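# Four arms stack four empty cartons in table centre

## Task

Build a stack of the four empty cartons at the centre of the table: two cartons lying next to each other as the bottom layer, and the other two laid crosswise over them as the top layer, without crushing any carton.

## Robot and tools

Robots: four identical i2rt Big YAM arms named arm1, arm2, arm3 and arm4. Each has six revolute joints, a two-finger gripper and a wrist camera. Feet (base_link) in the scene frame, each facing its own +x: arm1 at (+0.616, -0.593, +0.915) quat_wxyz (+0.394, 0, 0, +0.919); arm2 at (+0.630, +0.561, +0.990) quat (+0.371, -0.004, +0.001, -0.929); arm3 at (-0.613, +0.528, +0.902) quat (+0.899, +0.003, -0.001, -0.437); arm4 at (-0.533, -0.636, +0.954) quat (+0.880, 0, -0.001, +0.475). So the arms sit at the four corners around the table. Reach is roughly 1.0 m from the joint1 axis.

Frame: one shared scene frame in metres, origin on the floor, +z up. The hand point lies between the finger pads, about 1 cm short of the tips. Fingers point along the hand's +z; they open and close along its y. Quaternions are written w, x, y, z.

Tool move: every key except cameras is a robot name holding that arm's part; arms left out receive nothing new and keep pushing toward old targets. Per arm:
- joints: absolute targets by name. joint1_rad -2.879 to 2.879 (yaw about the foot, positive counter-clockwise seen from above, 0 points along the foot's +x); joint2_rad 0 to 3.141 (shoulder, 0 upper arm back and near level, larger lifts it up and forward); joint3_rad 0 to 3.019 (elbow, 0 folded); joint4_rad -1.692 to 1.57 (hand pitch, positive tips fingers up); joint5_rad -1.57 to 1.57 (sideways swing, positive to the arm's right); joint6_rad -2.094 to 2.094 (roll, positive clockwise viewed from behind the hand); gripper_m 0 to 0.093, the fingertip gap in metres. Done tolerances: ±0.045, 0.14, 0.09, 0.055, 0.03, 0.035 rad, ±0.003 m.
- target: a list of seven numbers [x, y, z, qw, qx, qy, qz], an absolute hand pose in the scene frame in metres, same format as the printed hand line. The hand travels a straight line toward it, starting from its current hand_target. When target is given, joints may only contain gripper_m.
- speed: top path speed, 0.002 to 0.5 m/s (default 0.25); rotation capped at twice that in rad/s. Only allowed with target.
- min_time_s: 0.1 to 8 s, the shortest duration of that arm's joint moves; used with joints.
All motions in one call start together; all hand paths in a call finish together, paced by the slowest. Paths last 0.5 to 10 s and stop at 10 s; no action exceeds 15 s. cameras: list from arm1_cam_wrist, arm2_cam_wrist, arm3_cam_wrist, arm4_cam_wrist, cam_a, cam_b, cam_near_a, cam_near_b, or ["all"]; [] for none. A move with no action returns full state, scene number and all images.

wait: seconds 0 to 10, plus optional cameras; commands nothing. zoom_image: camera name and region [x0, y0, x1, y1] in that image's pixels, at most 504 by 504, from the newest images only. read_manual: licence texts only. finished_scene: scene = current scene number; irreversible, nothing may follow it in the same reply, and the stack must stand without help.

Results: per-robot joint_positions, Joint velocities (rad/s, gripper m/s; "within noise" means still), joint torques (arm joints only, positive toward larger angle; joints 3 and 4 wrap at ±28 N m), hand and hand_target poses, joint_status and hand_status. The move line gives each moved arm "done" or its worst status. Status words: off_target (stopped short, maybe still pushing); time_out (each joint keeps a nearby target and keeps pushing; on_its_own lists those; send the reported position to relax it); not_followed / "joint command not followed" / "pose unreachable" (a self- and inter-arm collision check withheld the motion; the arm may keep trying until retargeted); limit_stop_at_motor_heat. An arm under "as last shown" was not in the call; its lines repeat earlier values. "pictures" gives image order; images may be slightly older than the state.

Behaviour to expect: the controller limits each step to 100 mm and 20 degrees from the measured hand and solves IK with damping, preferring position, so hands lag, stray, overshoot speed near full stretch, and often end 1 cm or more off. Printed hand can be wrong at long reach. Joints run at different rates, so joint moves can swing wide. Tiny changes may not move a joint. Paths ignore obstacles and other arms.

Gripper: gripping hard parts reads up to 0.005 m under the part width (some read up to 0.002 wider). Closed on nothing reads 0.000 to 0.003. Slightly below first-contact reading the grip is gentle; about 0.005 m below, full force (about 50-64 N per pad). Cartons are empty and crushable: close only a little under contact width. Release by commanding clearly wider than the reading.

Avoid: arms pressing into each other (including one gripper closing on another's fingers), hard hits between arms, slamming into the table or fixed things, dropping cartons from height, releasing while moving, crushing cartons, and knocking anything outside the work area. Arms never stop on contact and keep pushing; sustained pushing, stretched poses or loads heat motors. MOTOR HOT appears at 85 °C; at 100 °C the arm goes limp and drops for 30-60 s or more, possibly without warning. Loose objects may occasionally get a small push. Room camera calibrations are good to roughly 7.5 mm near image centre; wrist camera poses follow joint readings and can be worse.

Each tool is called after "Emit:" by a JSON object that holds its "op" and its "data".

## Session

Emit:
{"op": "move", "data": {}}

Scene clock: 0.00 s.
Joint torques (N m): no reading
Heat: arm1: hottest joint1_rad 40 °C; arm2: hottest joint6_rad 40 °C; arm3: hottest joint1_rad 38 °C; arm4: hottest joint1_rad 44 °C.
Joint velocities: within noise
arm1.joint_positions: joint1_rad=+0.179 joint2_rad=+0.617 joint3_rad=+1.406 joint4_rad=-1.417 joint5_rad=+0.111 joint6_rad=+0.340 gripper_m=+0.09396
arm1.joint_status: not commanded
arm1.hand: x=+0.4488 y=-0.4458 z=+1.4458 quat_wxyz=(-0.114, +0.775, -0.438, -0.441) (m; scene frame)
arm1.hand_target: x=+0.4505 y=-0.4470 z=+1.4581 quat_wxyz=(-0.116, +0.769, -0.435, -0.454) (m; scene frame)
arm1.hand_status: not commanded
arm2.joint_positions: joint1_rad=+0.227 joint2_rad=+0.633 joint3_rad=+1.333 joint4_rad=-1.225 joint5_rad=+0.246 joint6_rad=-0.317 gripper_m=+0.09396
arm2.joint_status: not commanded
arm2.hand: x=+0.4552 y=+0.3696 z=+1.5254 quat_wxyz=(-0.061, -0.719, -0.473, +0.506) (m; scene frame)
arm2.hand_target: x=+0.4565 y=+0.3716 z=+1.5387 quat_wxyz=(-0.066, -0.714, -0.467, +0.518) (m; scene frame)
arm2.hand_status: not commanded
arm3.joint_positions: joint1_rad=+0.178 joint2_rad=+0.626 joint3_rad=+1.315 joint4_rad=-1.505 joint5_rad=+0.218 joint6_rad=+0.357 gripper_m=+0.09396
arm3.joint_status: not commanded
arm3.hand: x=-0.4782 y=+0.3534 z=+1.3744 quat_wxyz=(-0.342, -0.512, -0.770, +0.165) (m; scene frame)
arm3.hand_target: x=-0.4791 y=+0.3541 z=+1.3875 quat_wxyz=(-0.356, -0.511, -0.765, +0.167) (m; scene frame)
arm3.hand_status: not commanded
arm4.joint_positions: joint1_rad=-0.391 joint2_rad=+0.618 joint3_rad=+1.439 joint4_rad=-1.280 joint5_rad=-0.275 joint6_rad=+0.302 gripper_m=+0.09396
arm4.joint_status: not commanded
arm4.hand: x=-0.3703 y=-0.4693 z=+1.5318 quat_wxyz=(-0.420, +0.196, -0.821, -0.333) (m; scene frame)
arm4.hand_target: x=-0.3731 y=-0.4712 z=+1.5415 quat_wxyz=(-0.429, +0.196, -0.815, -0.337) (m; scene frame)
arm4.hand_status: not commanded
pictures: arm1_cam_wrist, arm2_cam_wrist, arm3_cam_wrist, arm4_cam_wrist, cam_a, cam_b, cam_near_a, cam_near_b

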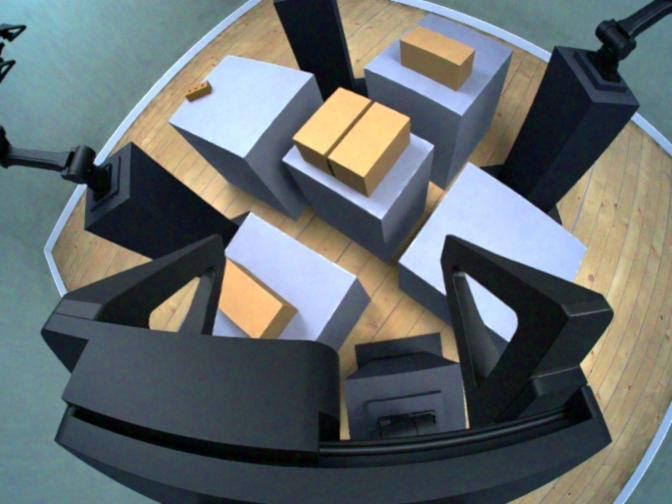

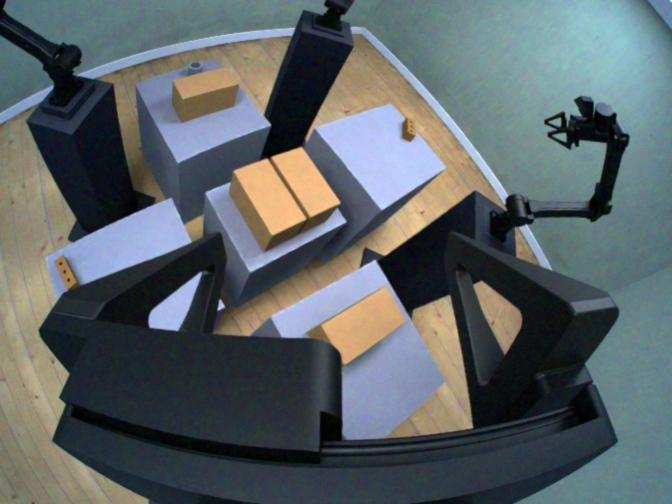

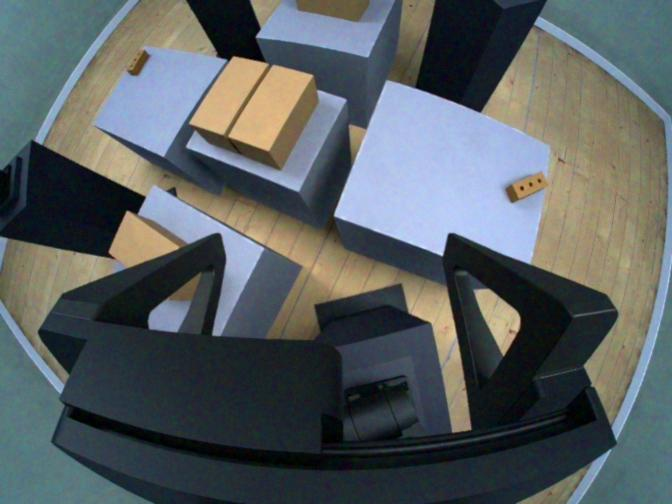

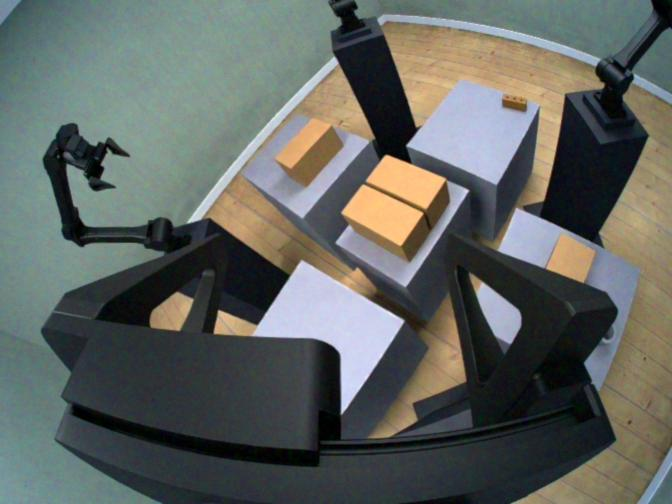

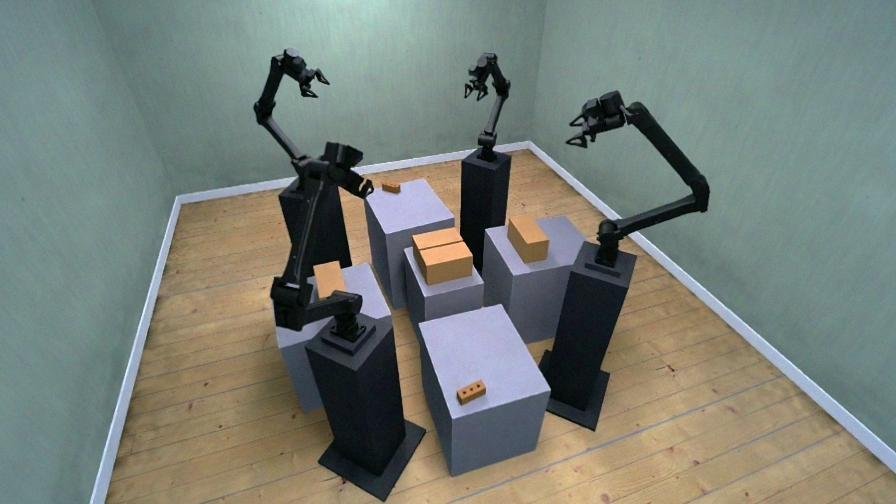

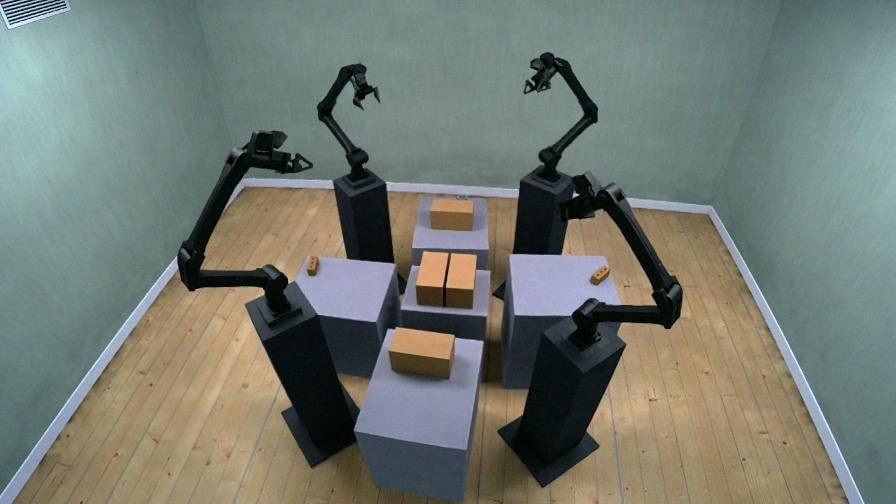

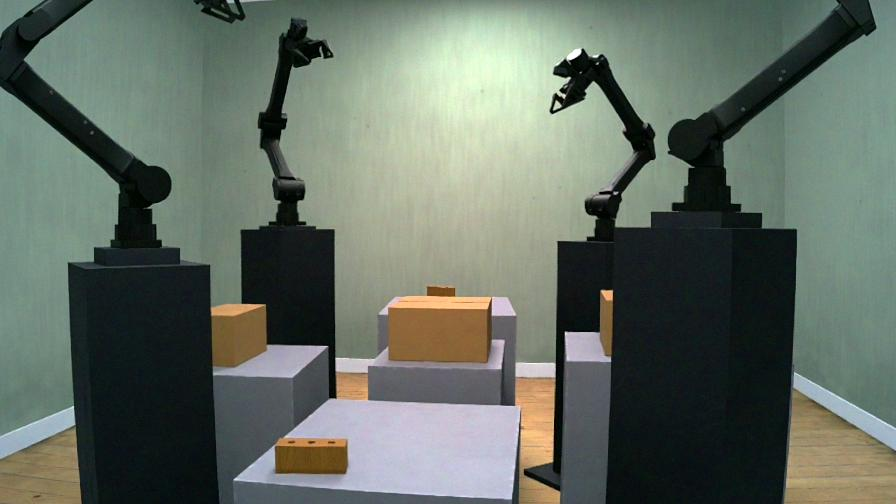

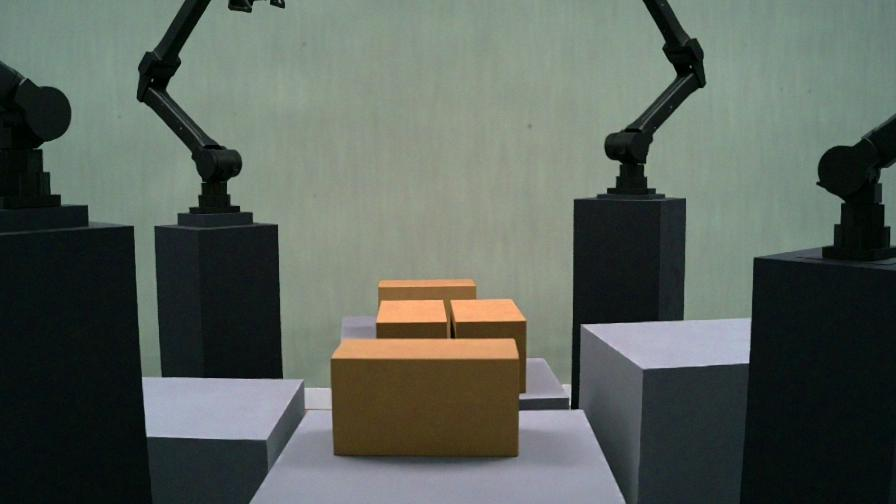

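Emit:
{"op": "zoom_image", "data": {"camera": "cam_b", "region": [280, 180, 640, 480]}}

Emit:
{"op": "zoom_image", "data": {"camera": "cam_a", "region": [260, 170, 600, 430]}}

Emit:
{"op": "zoom_image", "data": {"camera": "cam_near_b", "region": [240, 250, 640, 480]}}

Emit:
{"op": "zoom_image", "data": {"camera": "cam_near_a", "region": [200, 250, 640, 480]}}

Scaled by 1.400 from the camera's 896x504 image, which has a finer 1280x720 frame.

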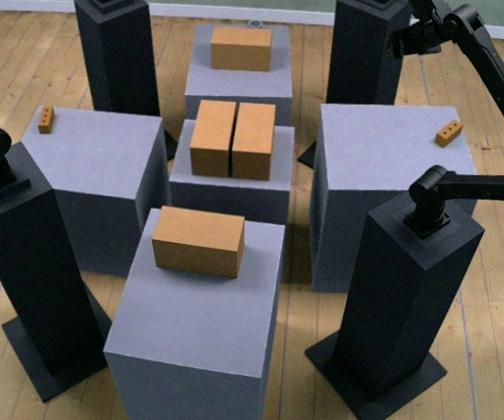

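Scaled by 1.482 from the camera's 896x504 image, which has a finer 1280x720 frame.

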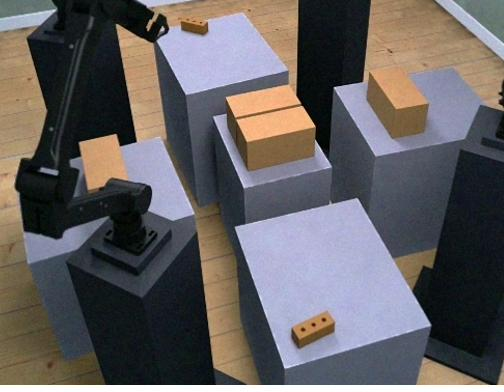

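Scaled by 1.260 from the camera's 896x504 image, which has a finer 1280x720 frame.

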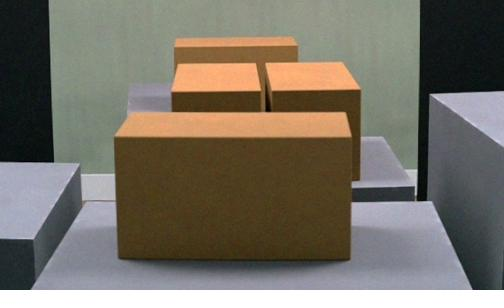

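Scaled by 1.145 from the camera's 896x504 image, which has a finer 1280x720 frame.

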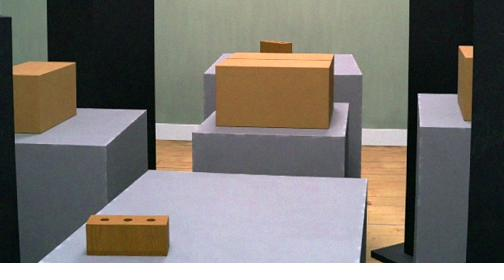

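Emit:
{"op": "zoom_image", "data": {"camera": "arm1_cam_wrist", "region": [150, 180, 450, 380]}}

Emit:
{"op": "zoom_image", "data": {"camera": "arm4_cam_wrist", "region": [220, 70, 520, 290]}}

Emit:
{"op": "zoom_image", "data": {"camera": "arm2_cam_wrist", "region": [130, 50, 450, 380]}}

Emit:
{"op": "zoom_image", "data": {"camera": "arm3_cam_wrist", "region": [80, 0, 400, 330]}}

Scaled by 1.680 from the camera's 672x504 image, which has a finer 960x720 frame.

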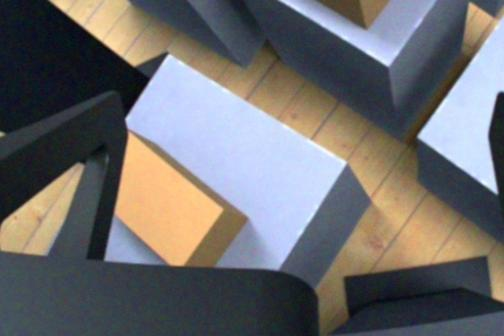

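Scaled by 1.680 from the camera's 672x504 image, which has a finer 960x720 frame.

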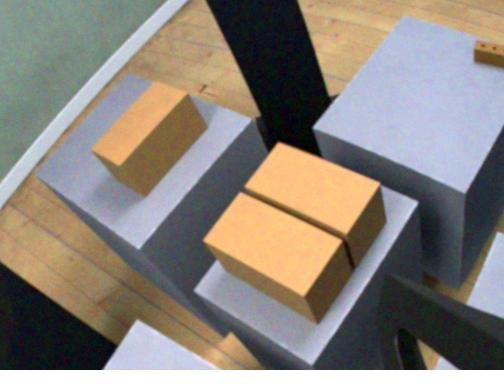

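Scaled by 1.527 from the camera's 672x504 image, which has a finer 960x720 frame.

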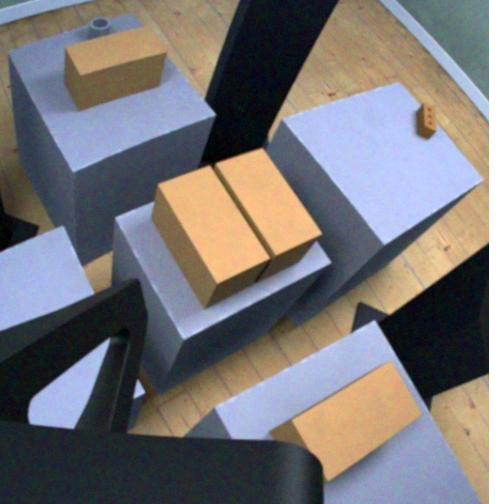

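Scaled by 1.527 from the camera's 672x504 image, which has a finer 960x720 frame.

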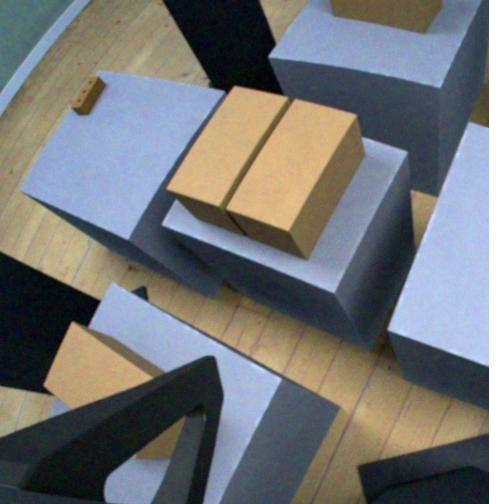

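Emit:
{"op": "move", "data": {"arm1": {"target":[0.25,-0.605,0.85,0,0.9063,0,-0.4226],"joints":{"gripper_m":0.06}}, "arm2": {"target":[0.25,0.52,0.88,0,0.9063,0,-0.4226],"joints":{"gripper_m":0.06}}, "arm3": {"target":[-0.19,0.52,0.85,0.4226,0,0.9063,0],"joints":{"gripper_m":0.06}}, "arm4": {"target":[-0.17,-0.605,0.85,0.4226,0,0.9063,0],"joints":{"gripper_m":0.06}}, "cameras": ["all"]}}

Scene clock: 23.53 s.
Joint torques (N m): arm1=[0.79 -5.36 1.47 2.17 -0.07 0.04] | arm2=[0.32 -6.48 0.38 2.92 0.27 0.09] | arm3=[1.08 -8.7 3.71 2.13 -0.1 0.05] | arm4=[-1.08 -8 -0.08 2.02 0.21 -0.23]
Heat: arm1: hottest joint1_rad 39 °C; arm2: hottest joint6_rad 39 °C; arm3: hottest joint1_rad 37 °C; arm4: hottest joint1_rad 43 °C.
move: arm1 done; arm2 done; arm3 off_target; arm4 done
Joint velocities: within noise
arm1.joint_positions: joint1_rad=+0.854 joint2_rad=+1.833 joint3_rad=+0.228 joint4_rad=+0.889 joint5_rad=+0.046 joint6_rad=+0.041 gripper_m=+0.06009
arm1.joint_status: all done
arm1.hand: x=+0.2561 y=-0.6003 z=+0.8492 quat_wxyz=(-0.003, +0.910, -0.008, -0.415) (m; scene frame)
arm1.hand_target: x=+0.2501 y=-0.6050 z=+0.8501 quat_wxyz=(+0.000, +0.906, +0.000, -0.422) (m; scene frame)
arm1.hand_status: done (0.008 m and 1.4 deg from the pose sent, 0.648 m and 54.5 deg at the start)
arm2.joint_positions: joint1_rad=-0.582 joint2_rad=+2.091 joint3_rad=+0.319 joint4_rad=+1.045 joint5_rad=+0.124 joint6_rad=+0.099 gripper_m=+0.06009
arm2.joint_status: all done
arm2.hand: x=+0.2540 y=+0.5163 z=+0.8802 quat_wxyz=(-0.001, -0.909, -0.010, +0.416) (m; scene frame)
arm2.hand_target: x=+0.2501 y=+0.5200 z=+0.8800 quat_wxyz=(+0.000, -0.906, +0.000, +0.422) (m; scene frame)
arm2.hand_status: done (0.005 m and 1.4 deg from the pose sent, 0.694 m and 60.1 deg at the start)
arm3.joint_positions: joint1_rad=+0.870 joint2_rad=+1.786 joint3_rad=+0.366 joint4_rad=+0.693 joint5_rad=-0.013 joint6_rad=-0.011 gripper_m=+0.06009
arm3.joint_status: all done
arm3.hand: x=-0.2016 y=+0.5155 z=+0.8464 quat_wxyz=(-0.411, -0.009, -0.912, +0.002) (m; scene frame)
arm3.hand_target: x=-0.1903 y=+0.5200 z=+0.8501 quat_wxyz=(-0.422, +0.000, -0.906, +0.000) (m; scene frame)
arm3.hand_status: off_target (0.013 m and 1.8 deg from the pose sent, 0.621 m and 65.1 deg at the start)
arm4.joint_positions: joint1_rad=-0.836 joint2_rad=+2.065 joint3_rad=+0.265 joint4_rad=+1.096 joint5_rad=+0.106 joint6_rad=+0.095 gripper_m=+0.06007
arm4.joint_status: all done
arm4.hand: x=-0.1709 y=-0.5990 z=+0.8539 quat_wxyz=(-0.423, +0.004, -0.906, -0.005) (m; scene frame)
arm4.hand_target: x=-0.1701 y=-0.6049 z=+0.8501 quat_wxyz=(-0.422, +0.000, -0.906, +0.000) (m; scene frame)
arm4.hand_status: done (0.007 m and 0.8 deg from the pose sent, 0.723 m and 45.7 deg at the start; pose on its path clipped on 3 of 131 steps)
pictures: arm1_cam_wrist, arm2_cam_wrist, arm3_cam_wrist, arm4_cam_wrist, cam_a, cam_b, cam_near_a, cam_near_b
camera_calibration:
arm1_cam_wrist: T_world_to_cam=[[0.00600624, 0.999974, 0.00410384, 0.594775], [0.970928, -0.00484962, -0.239323, -0.0449563], [-0.239297, 0.00542196, -0.970931, 1.01348], [0, 0, 0, 1]] pos_world=[0.2826, -0.600472, 0.970823]
arm2_cam_wrist: T_world_to_cam=[[-0.020951, 0.999764, 0.00566939, -0.515306], [0.969549, 0.0217011, -0.243935, -0.0376648], [-0.244, 0.000386087, -0.969775, 1.04053], [0, 0, 0, 1]] pos_world=[0.279611, 0.5156, 1.00281]
arm3_cam_wrist: T_world_to_cam=[[-0.0141915, -0.999899, -0.0000143651, 0.512115], [-0.971227, 0.013788, -0.237755, 0.00271828], [0.237731, -0.00336014, -0.971325, 0.994715], [0, 0, 0, 1]] pos_world=[-0.226567, 0.515368, 0.966846]
arm4_cam_wrist: T_world_to_cam=[[0.0218676, -0.999761, 0.000314029, -0.598407], [-0.967303, -0.021237, -0.252731, 0.0413917], [0.252677, 0.00522286, -0.967536, 0.995182], [0, 0, 0, 1]] pos_world=[-0.198336, -0.602583, 0.973524]

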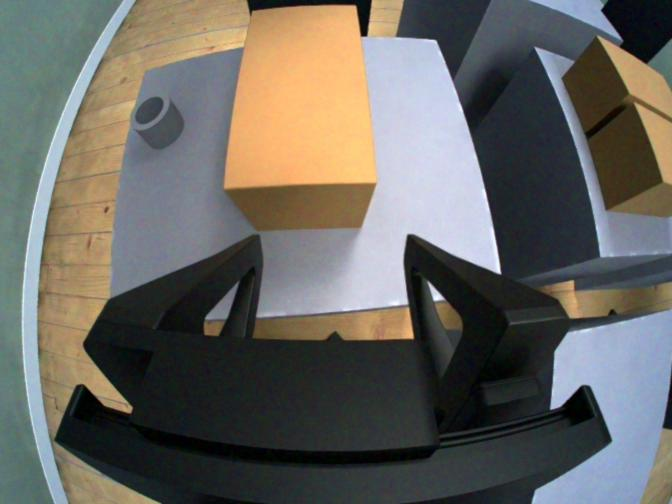

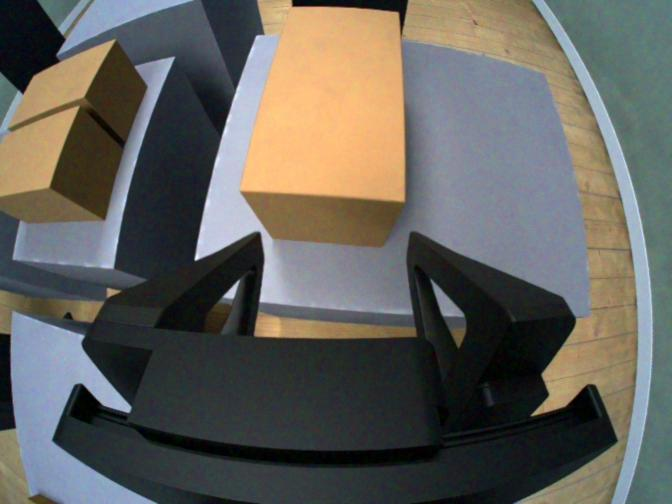

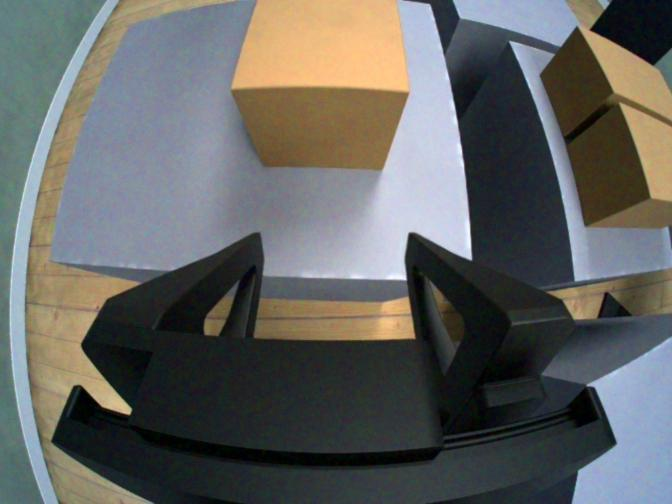

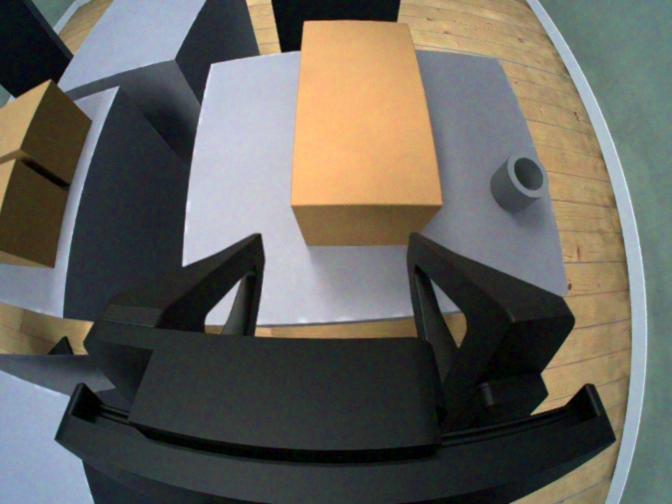

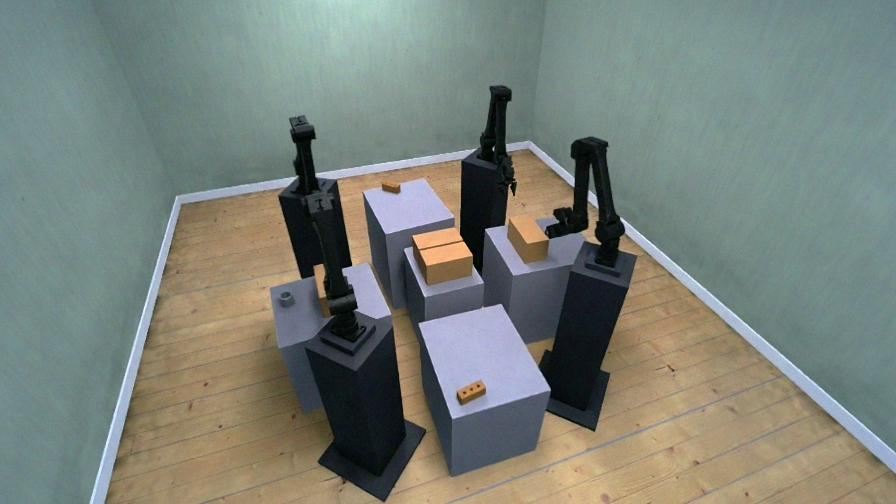

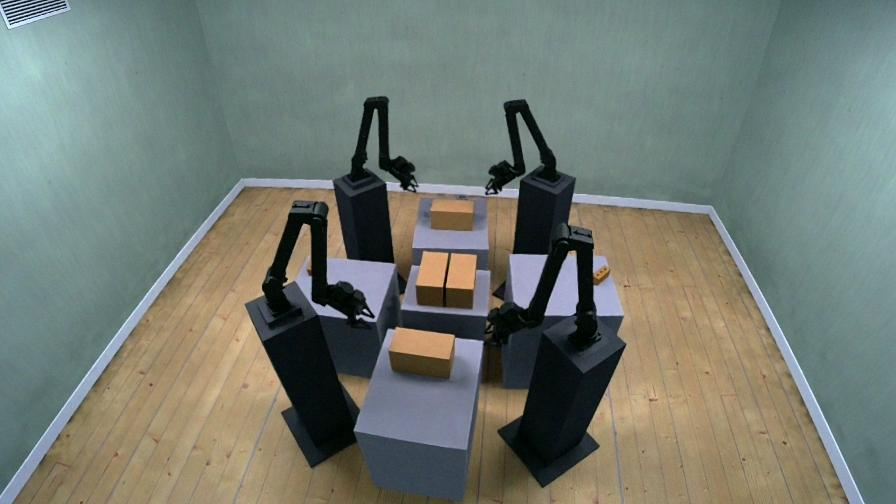

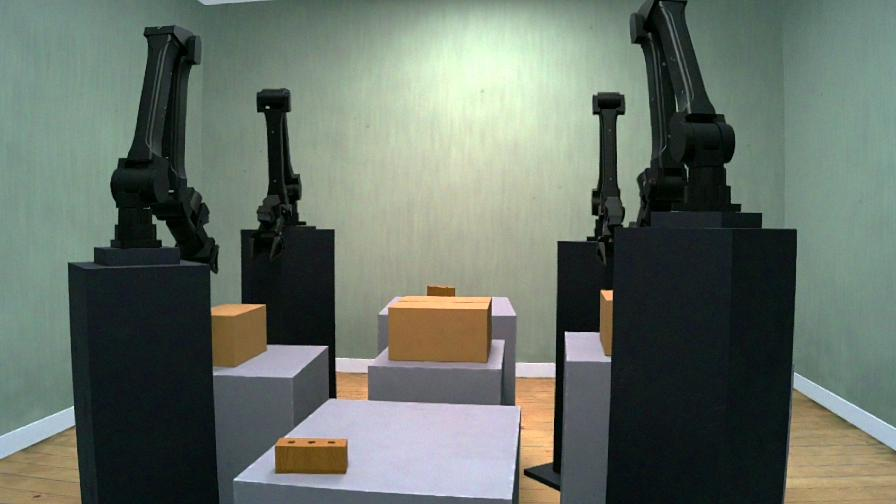

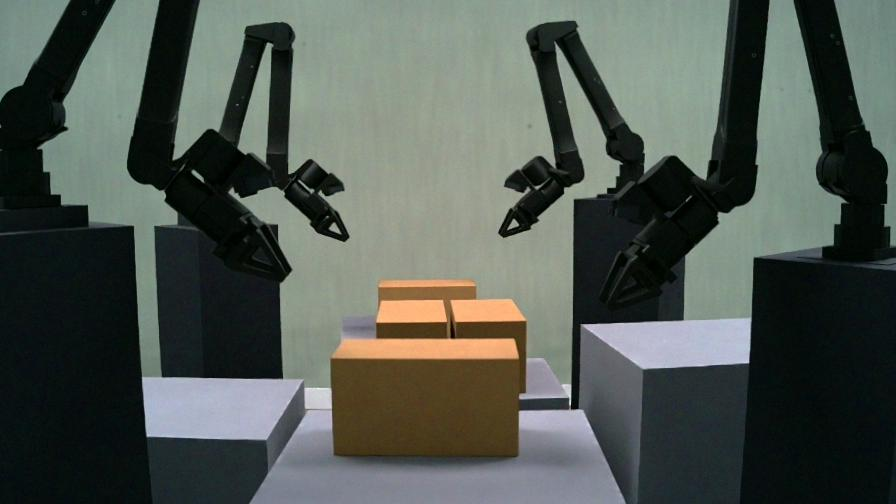

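Emit:
{"op": "move", "data": {"arm1": {"target":[0.225,-0.628,0.675,0,0.9063,0,-0.4226]}, "arm4": {"target":[-0.15,-0.631,0.675,0.4226,0,0.9063,0]}, "arm2": {"target":[0.235,0.507,0.72,0,0.9063,0,-0.4226]}, "arm3": {"target":[-0.125,0.526,0.735,0.4226,0,0.9063,0]}, "cameras": ["all"]}}

Scene clock: 30.87 s.
Joint torques (N m): arm1=[1.03 -8.47 -1.94 2.18 0.2 0.17] | arm2=[1.61 -9.23 -2.22 2.88 0.25 0.07] | arm3=[1.44 -12.69 1.32 2.13 0.23 0.18] | arm4=[-2.96 8.47 6.98 2.13 0.11 -0.25]
Heat: arm1: hottest joint1_rad 39 °C; arm2: hottest joint6_rad 39 °C; arm3: hottest joint1_rad 37 °C; arm4: hottest joint1_rad 43 °C.
move: arm1 done; arm2 done; arm3 done; arm4 off_target
Joint velocities: within noise
arm1.joint_positions: joint1_rad=+0.934 joint2_rad=+2.619 joint3_rad=+0.558 joint4_rad=+1.345 joint5_rad=+0.102 joint6_rad=+0.081 gripper_m=+0.06009
arm1.joint_status: not commanded
arm1.hand: x=+0.2257 y=-0.6232 z=+0.6766 quat_wxyz=(-0.003, +0.909, -0.002, -0.417) (m; scene frame)
arm1.hand_target: x=+0.2251 y=-0.6280 z=+0.6750 quat_wxyz=(+0.000, +0.906, +0.000, -0.422) (m; scene frame)
arm1.hand_status: done (0.005 m and 0.8 deg from the pose sent, 0.179 m and 1.4 deg at the start)
arm2.joint_positions: joint1_rad=-0.563 joint2_rad=+2.715 joint3_rad=+0.639 joint4_rad=+1.340 joint5_rad=+0.153 joint6_rad=+0.125 gripper_m=+0.06009
arm2.joint_status: not commanded
arm2.hand: x=+0.2377 y=+0.5109 z=+0.7193 quat_wxyz=(+0.004, -0.910, -0.001, +0.414) (m; scene frame)
arm2.hand_target: x=+0.2351 y=+0.5070 z=+0.7200 quat_wxyz=(+0.000, -0.906, +0.000, +0.422) (m; scene frame)
arm2.hand_status: done (0.005 m and 1.2 deg from the pose sent, 0.162 m and 1.4 deg at the start)
arm3.joint_positions: joint1_rad=+0.886 joint2_rad=+2.273 joint3_rad=+0.643 joint4_rad=+0.911 joint5_rad=-0.005 joint6_rad=-0.011 gripper_m=+0.06009
arm3.joint_status: not commanded
arm3.hand: x=-0.1304 y=+0.5199 z=+0.7341 quat_wxyz=(-0.414, -0.003, -0.910, +0.002) (m; scene frame)
arm3.hand_target: x=-0.1252 y=+0.5260 z=+0.7350 quat_wxyz=(-0.422, +0.000, -0.906, +0.000) (m; scene frame)
arm3.hand_status: done (0.008 m and 1.1 deg from the pose sent, 0.136 m and 1.8 deg at the start)
arm4.joint_positions: joint1_rad=-0.871 joint2_rad=+2.300 joint3_rad=+0.336 joint4_rad=+1.375 joint5_rad=+0.061 joint6_rad=+0.061 gripper_m=+0.06007
arm4.joint_status: not commanded
arm4.hand: x=-0.1492 y=-0.6011 z=+0.8313 quat_wxyz=(-0.472, +0.011, -0.881, -0.017) (m; scene frame)
arm4.hand_target: x=-0.1674 y=-0.6184 z=+0.7500 quat_wxyz=(-0.415, -0.001, -0.910, -0.001) (m; scene frame)
arm4.hand_status: off_target (0.159 m and 6.8 deg from the pose sent, 0.183 m and 0.8 deg at the start; pose on its path clipped on 18 of 35 steps)
pictures: arm1_cam_wrist, arm2_cam_wrist, arm3_cam_wrist, arm4_cam_wrist, cam_a, cam_b, cam_near_a, cam_near_b
camera_calibration:
arm1_cam_wrist: T_world_to_cam=[[-0.00530207, 0.999932, 0.010424, 0.616824], [0.969889, 0.00768042, -0.243425, -0.0460133], [-0.243488, 0.00881949, -0.969864, 0.841094], [0, 0, 0, 1]] pos_world=[0.252695, -0.623847, 0.798116]
arm2_cam_wrist: T_world_to_cam=[[-0.00157666, 0.999975, 0.00695305, -0.514924], [0.971012, 0.00319289, -0.239011, -0.05556], [-0.239028, 0.00637465, -0.970992, 0.877158], [0, 0, 0, 1]] pos_world=[0.262802, 0.509497, 0.842014]
arm3_cam_wrist: T_world_to_cam=[[-0.00400747, -0.999979, 0.00510792, 0.515141], [-0.969489, 0.00263321, -0.245119, 0.0565404], [0.2451, -0.00593438, -0.96948, 0.869548], [0, 0, 0, 1]] pos_world=[-0.156247, 0.520142, 0.854237]
arm4_cam_wrist: T_world_to_cam=[[0.0445212, -0.998944, -0.0113137, -0.587443], [-0.932719, -0.0375076, -0.358649, 0.140034], [0.357846, 0.02652, -0.933404, 0.967885], [0, 0, 0, 1]] pos_world=[-0.189588, -0.607238, 0.947004]

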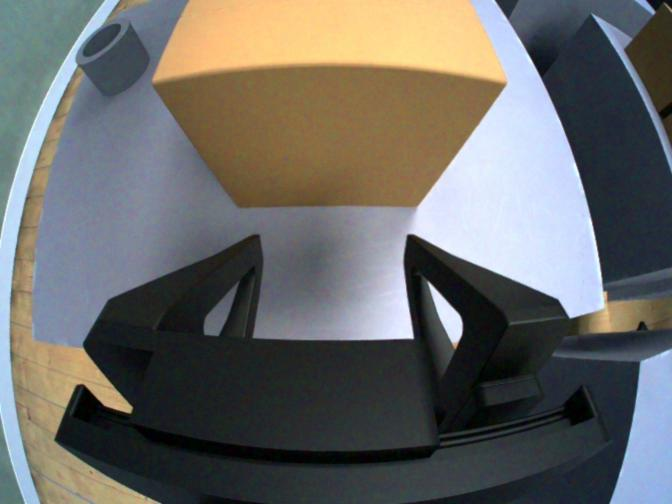

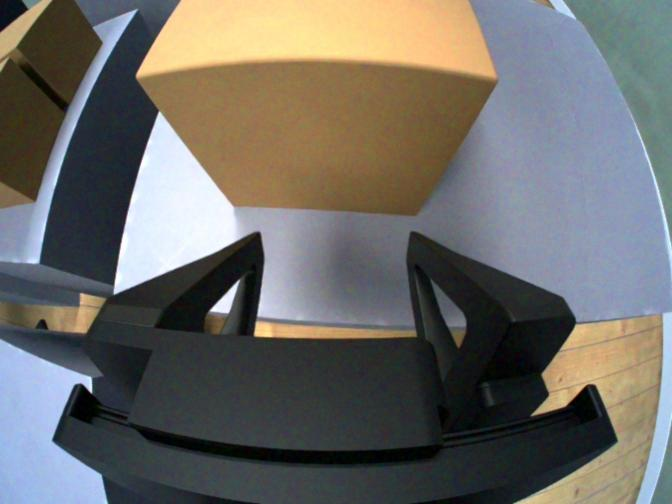

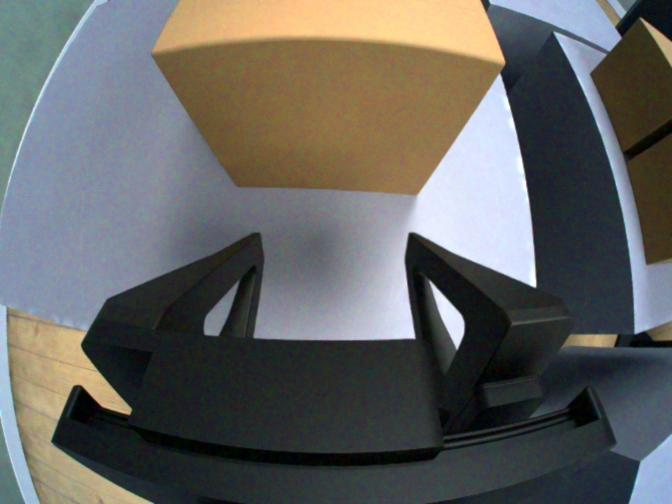

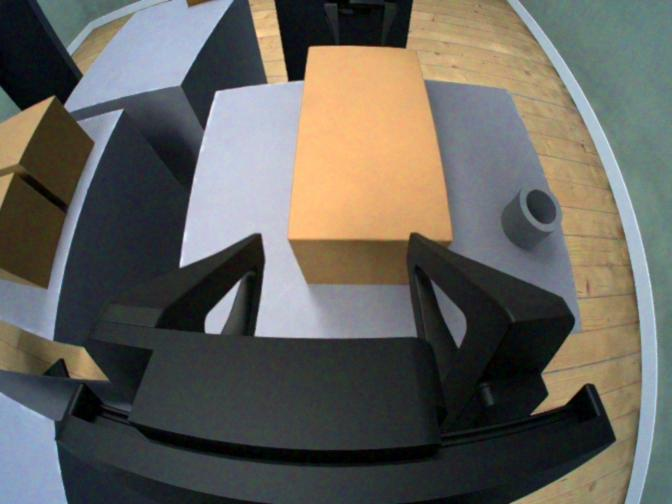

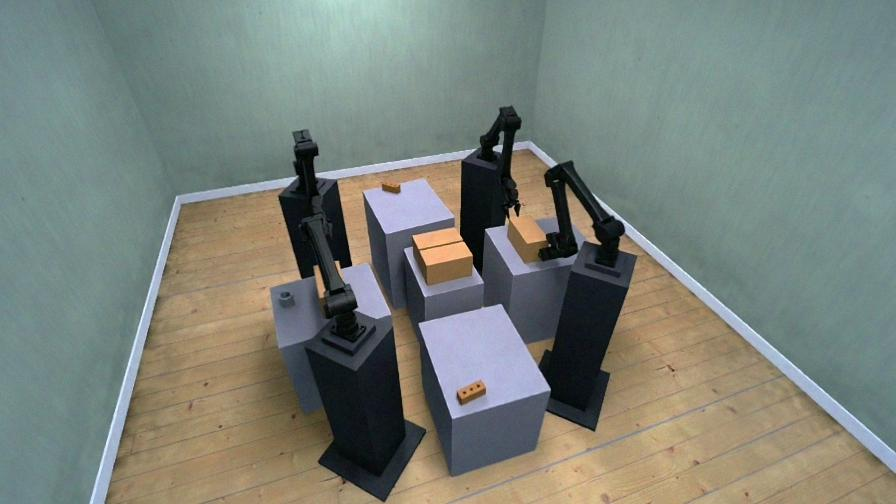

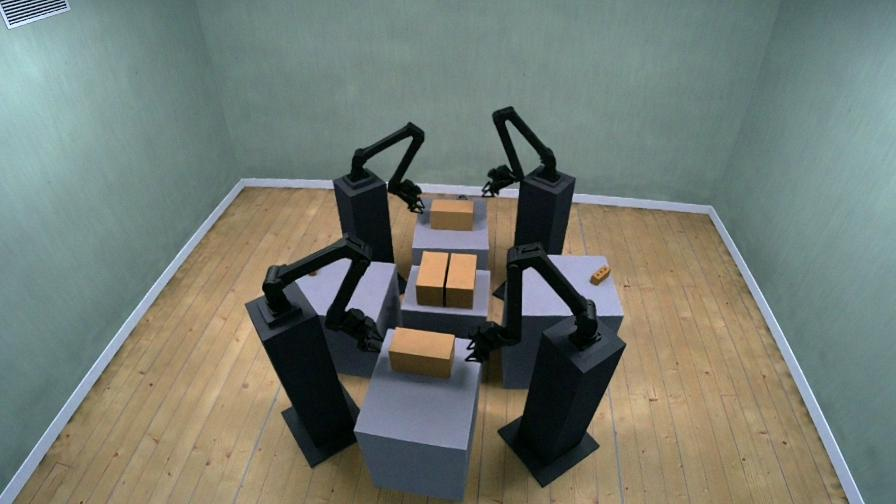

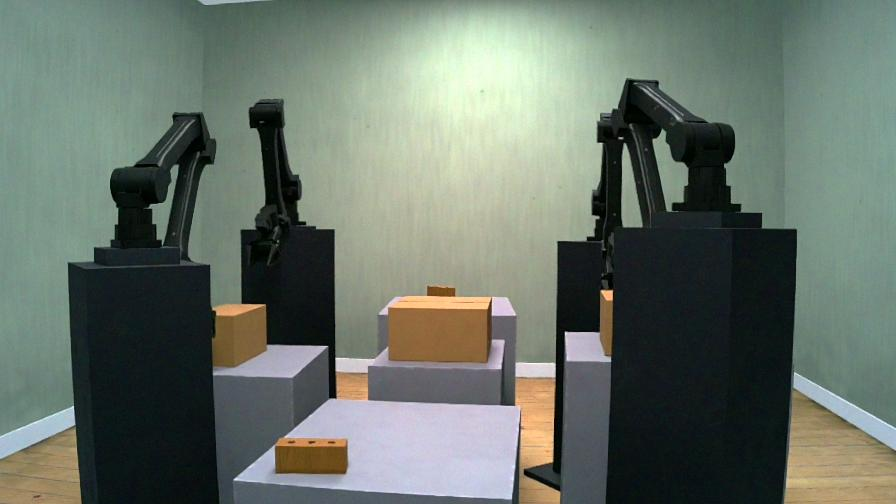

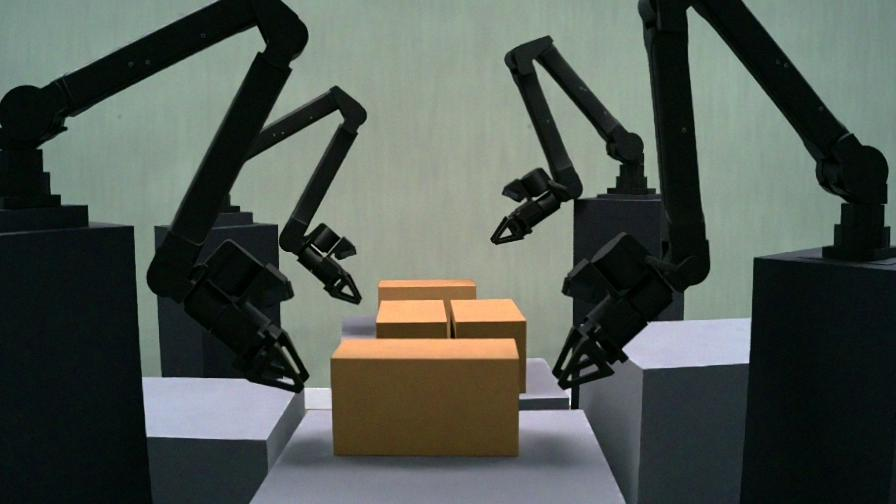

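Emit:
{"op": "move", "data": {"arm4": {"target":[-0.135,-0.628,0.85,0.3007,0,0.9537,0]}}}

Emit:
{"op": "move", "data": {"arm4": {"target":[-0.14,-0.628,0.67,0.3007,0,0.9537,0]}, "cameras": ["arm4_cam_wrist","cam_near_b"]}}

Scene clock: 35.23 s.
Joint torques (N m): arm1=[0.97 -8.53 -1.94 2.17 0.2 0.16] | arm2=[1.44 -8.94 -2.15 2.89 0.32 0.11] | arm3=[1.44 -12.69 1.32 2.14 0.22 0.19] | arm4=[-0.73 -10.58 4.82 0.81 0.06 -0.25]
Heat: arm1: hottest joint1_rad 39 °C; arm2: hottest joint6_rad 39 °C; arm3: hottest joint1_rad 37 °C; arm4: hottest joint1_rad 43 °C.
move: arm4 off_target
Joint velocities: within noise
arm1, arm2, arm3: as last shown
arm1.hand_target: x=+0.2252 y=-0.6280 z=+0.6750 quat_wxyz=(+0.000, +0.906, +0.000, -0.422) (m; scene frame)
arm4.joint_positions: joint1_rad=-0.948 joint2_rad=+1.851 joint3_rad=+0.422 joint4_rad=+0.449 joint5_rad=+0.021 joint6_rad=+0.032 gripper_m=+0.06007
arm4.joint_status: not commanded
arm4.hand: x=-0.1490 y=-0.6240 z=+0.8455 quat_wxyz=(-0.292, +0.002, -0.957, -0.002) (m; scene frame)
arm4.hand_target: x=-0.1352 y=-0.6281 z=+0.8503 quat_wxyz=(-0.301, +0.000, -0.954, +0.000) (m; scene frame)
arm4.hand_status: off_target (0.015 m and 1.1 deg from the pose sent, 0.036 m and 21.5 deg at the start)
pictures: none

Scene clock: 36.83 s.
Joint torques (N m): arm1=[1.03 -8.47 -1.94 2.17 0.2 0.16] | arm2=[2.14 -9.35 -2.06 2.89 0.27 0.07] | arm3=[1.38 -12.69 1.33 2.15 0.22 0.19] | arm4=[-0.79 -11.87 -1.01 1.7 0.07 -0.26]
Heat: arm1: hottest joint1_rad 39 °C; arm2: hottest joint6_rad 39 °C; arm3: hottest joint1_rad 37 °C; arm4: hottest joint1_rad 43 °C.
move: arm4 done
Joint velocities: within noise
arm1, arm2, arm3: as last shown
arm4.joint_positions: joint1_rad=-0.949 joint2_rad=+2.549 joint3_rad=+0.650 joint4_rad=+0.933 joint5_rad=+0.021 joint6_rad=+0.032 gripper_m=+0.06007
arm4.joint_status: not commanded
arm4.hand: x=-0.1407 y=-0.6235 z=+0.6742 quat_wxyz=(-0.298, +0.002, -0.954, -0.002) (m; scene frame)
arm4.hand_target: x=-0.1402 y=-0.6280 z=+0.6700 quat_wxyz=(-0.301, +0.000, -0.954, +0.000) (m; scene frame)
arm4.hand_status: done (0.006 m and 0.4 deg from the pose sent, 0.176 m and 1.1 deg at the start)
pictures: arm4_cam_wrist, cam_near_b
camera_calibration:
arm4_cam_wrist: T_world_to_cam=[[0.0147775, -0.999891, 0.000439913, -0.62457], [-0.999821, -0.0147713, 0.0118145, -0.154297], [-0.0118067, -0.000614423, -0.99993, 0.794799], [0, 0, 0, 1]] pos_world=[-0.135656, -0.626293, 0.796842]

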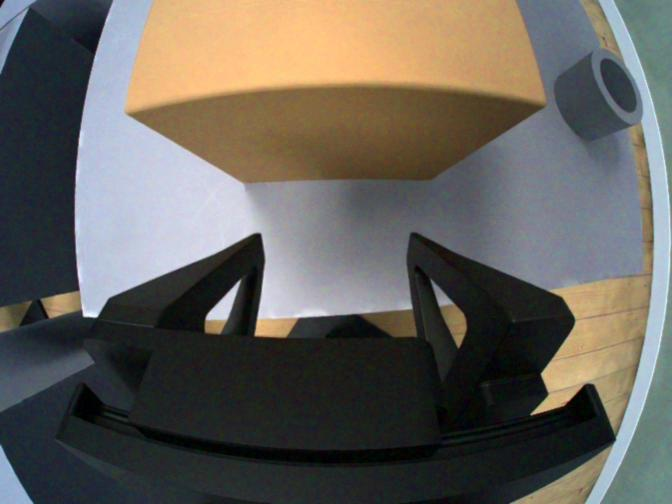

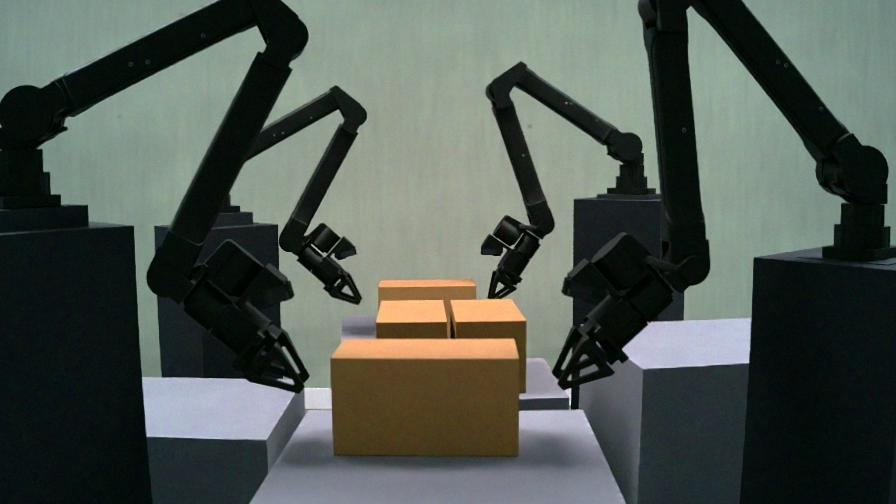

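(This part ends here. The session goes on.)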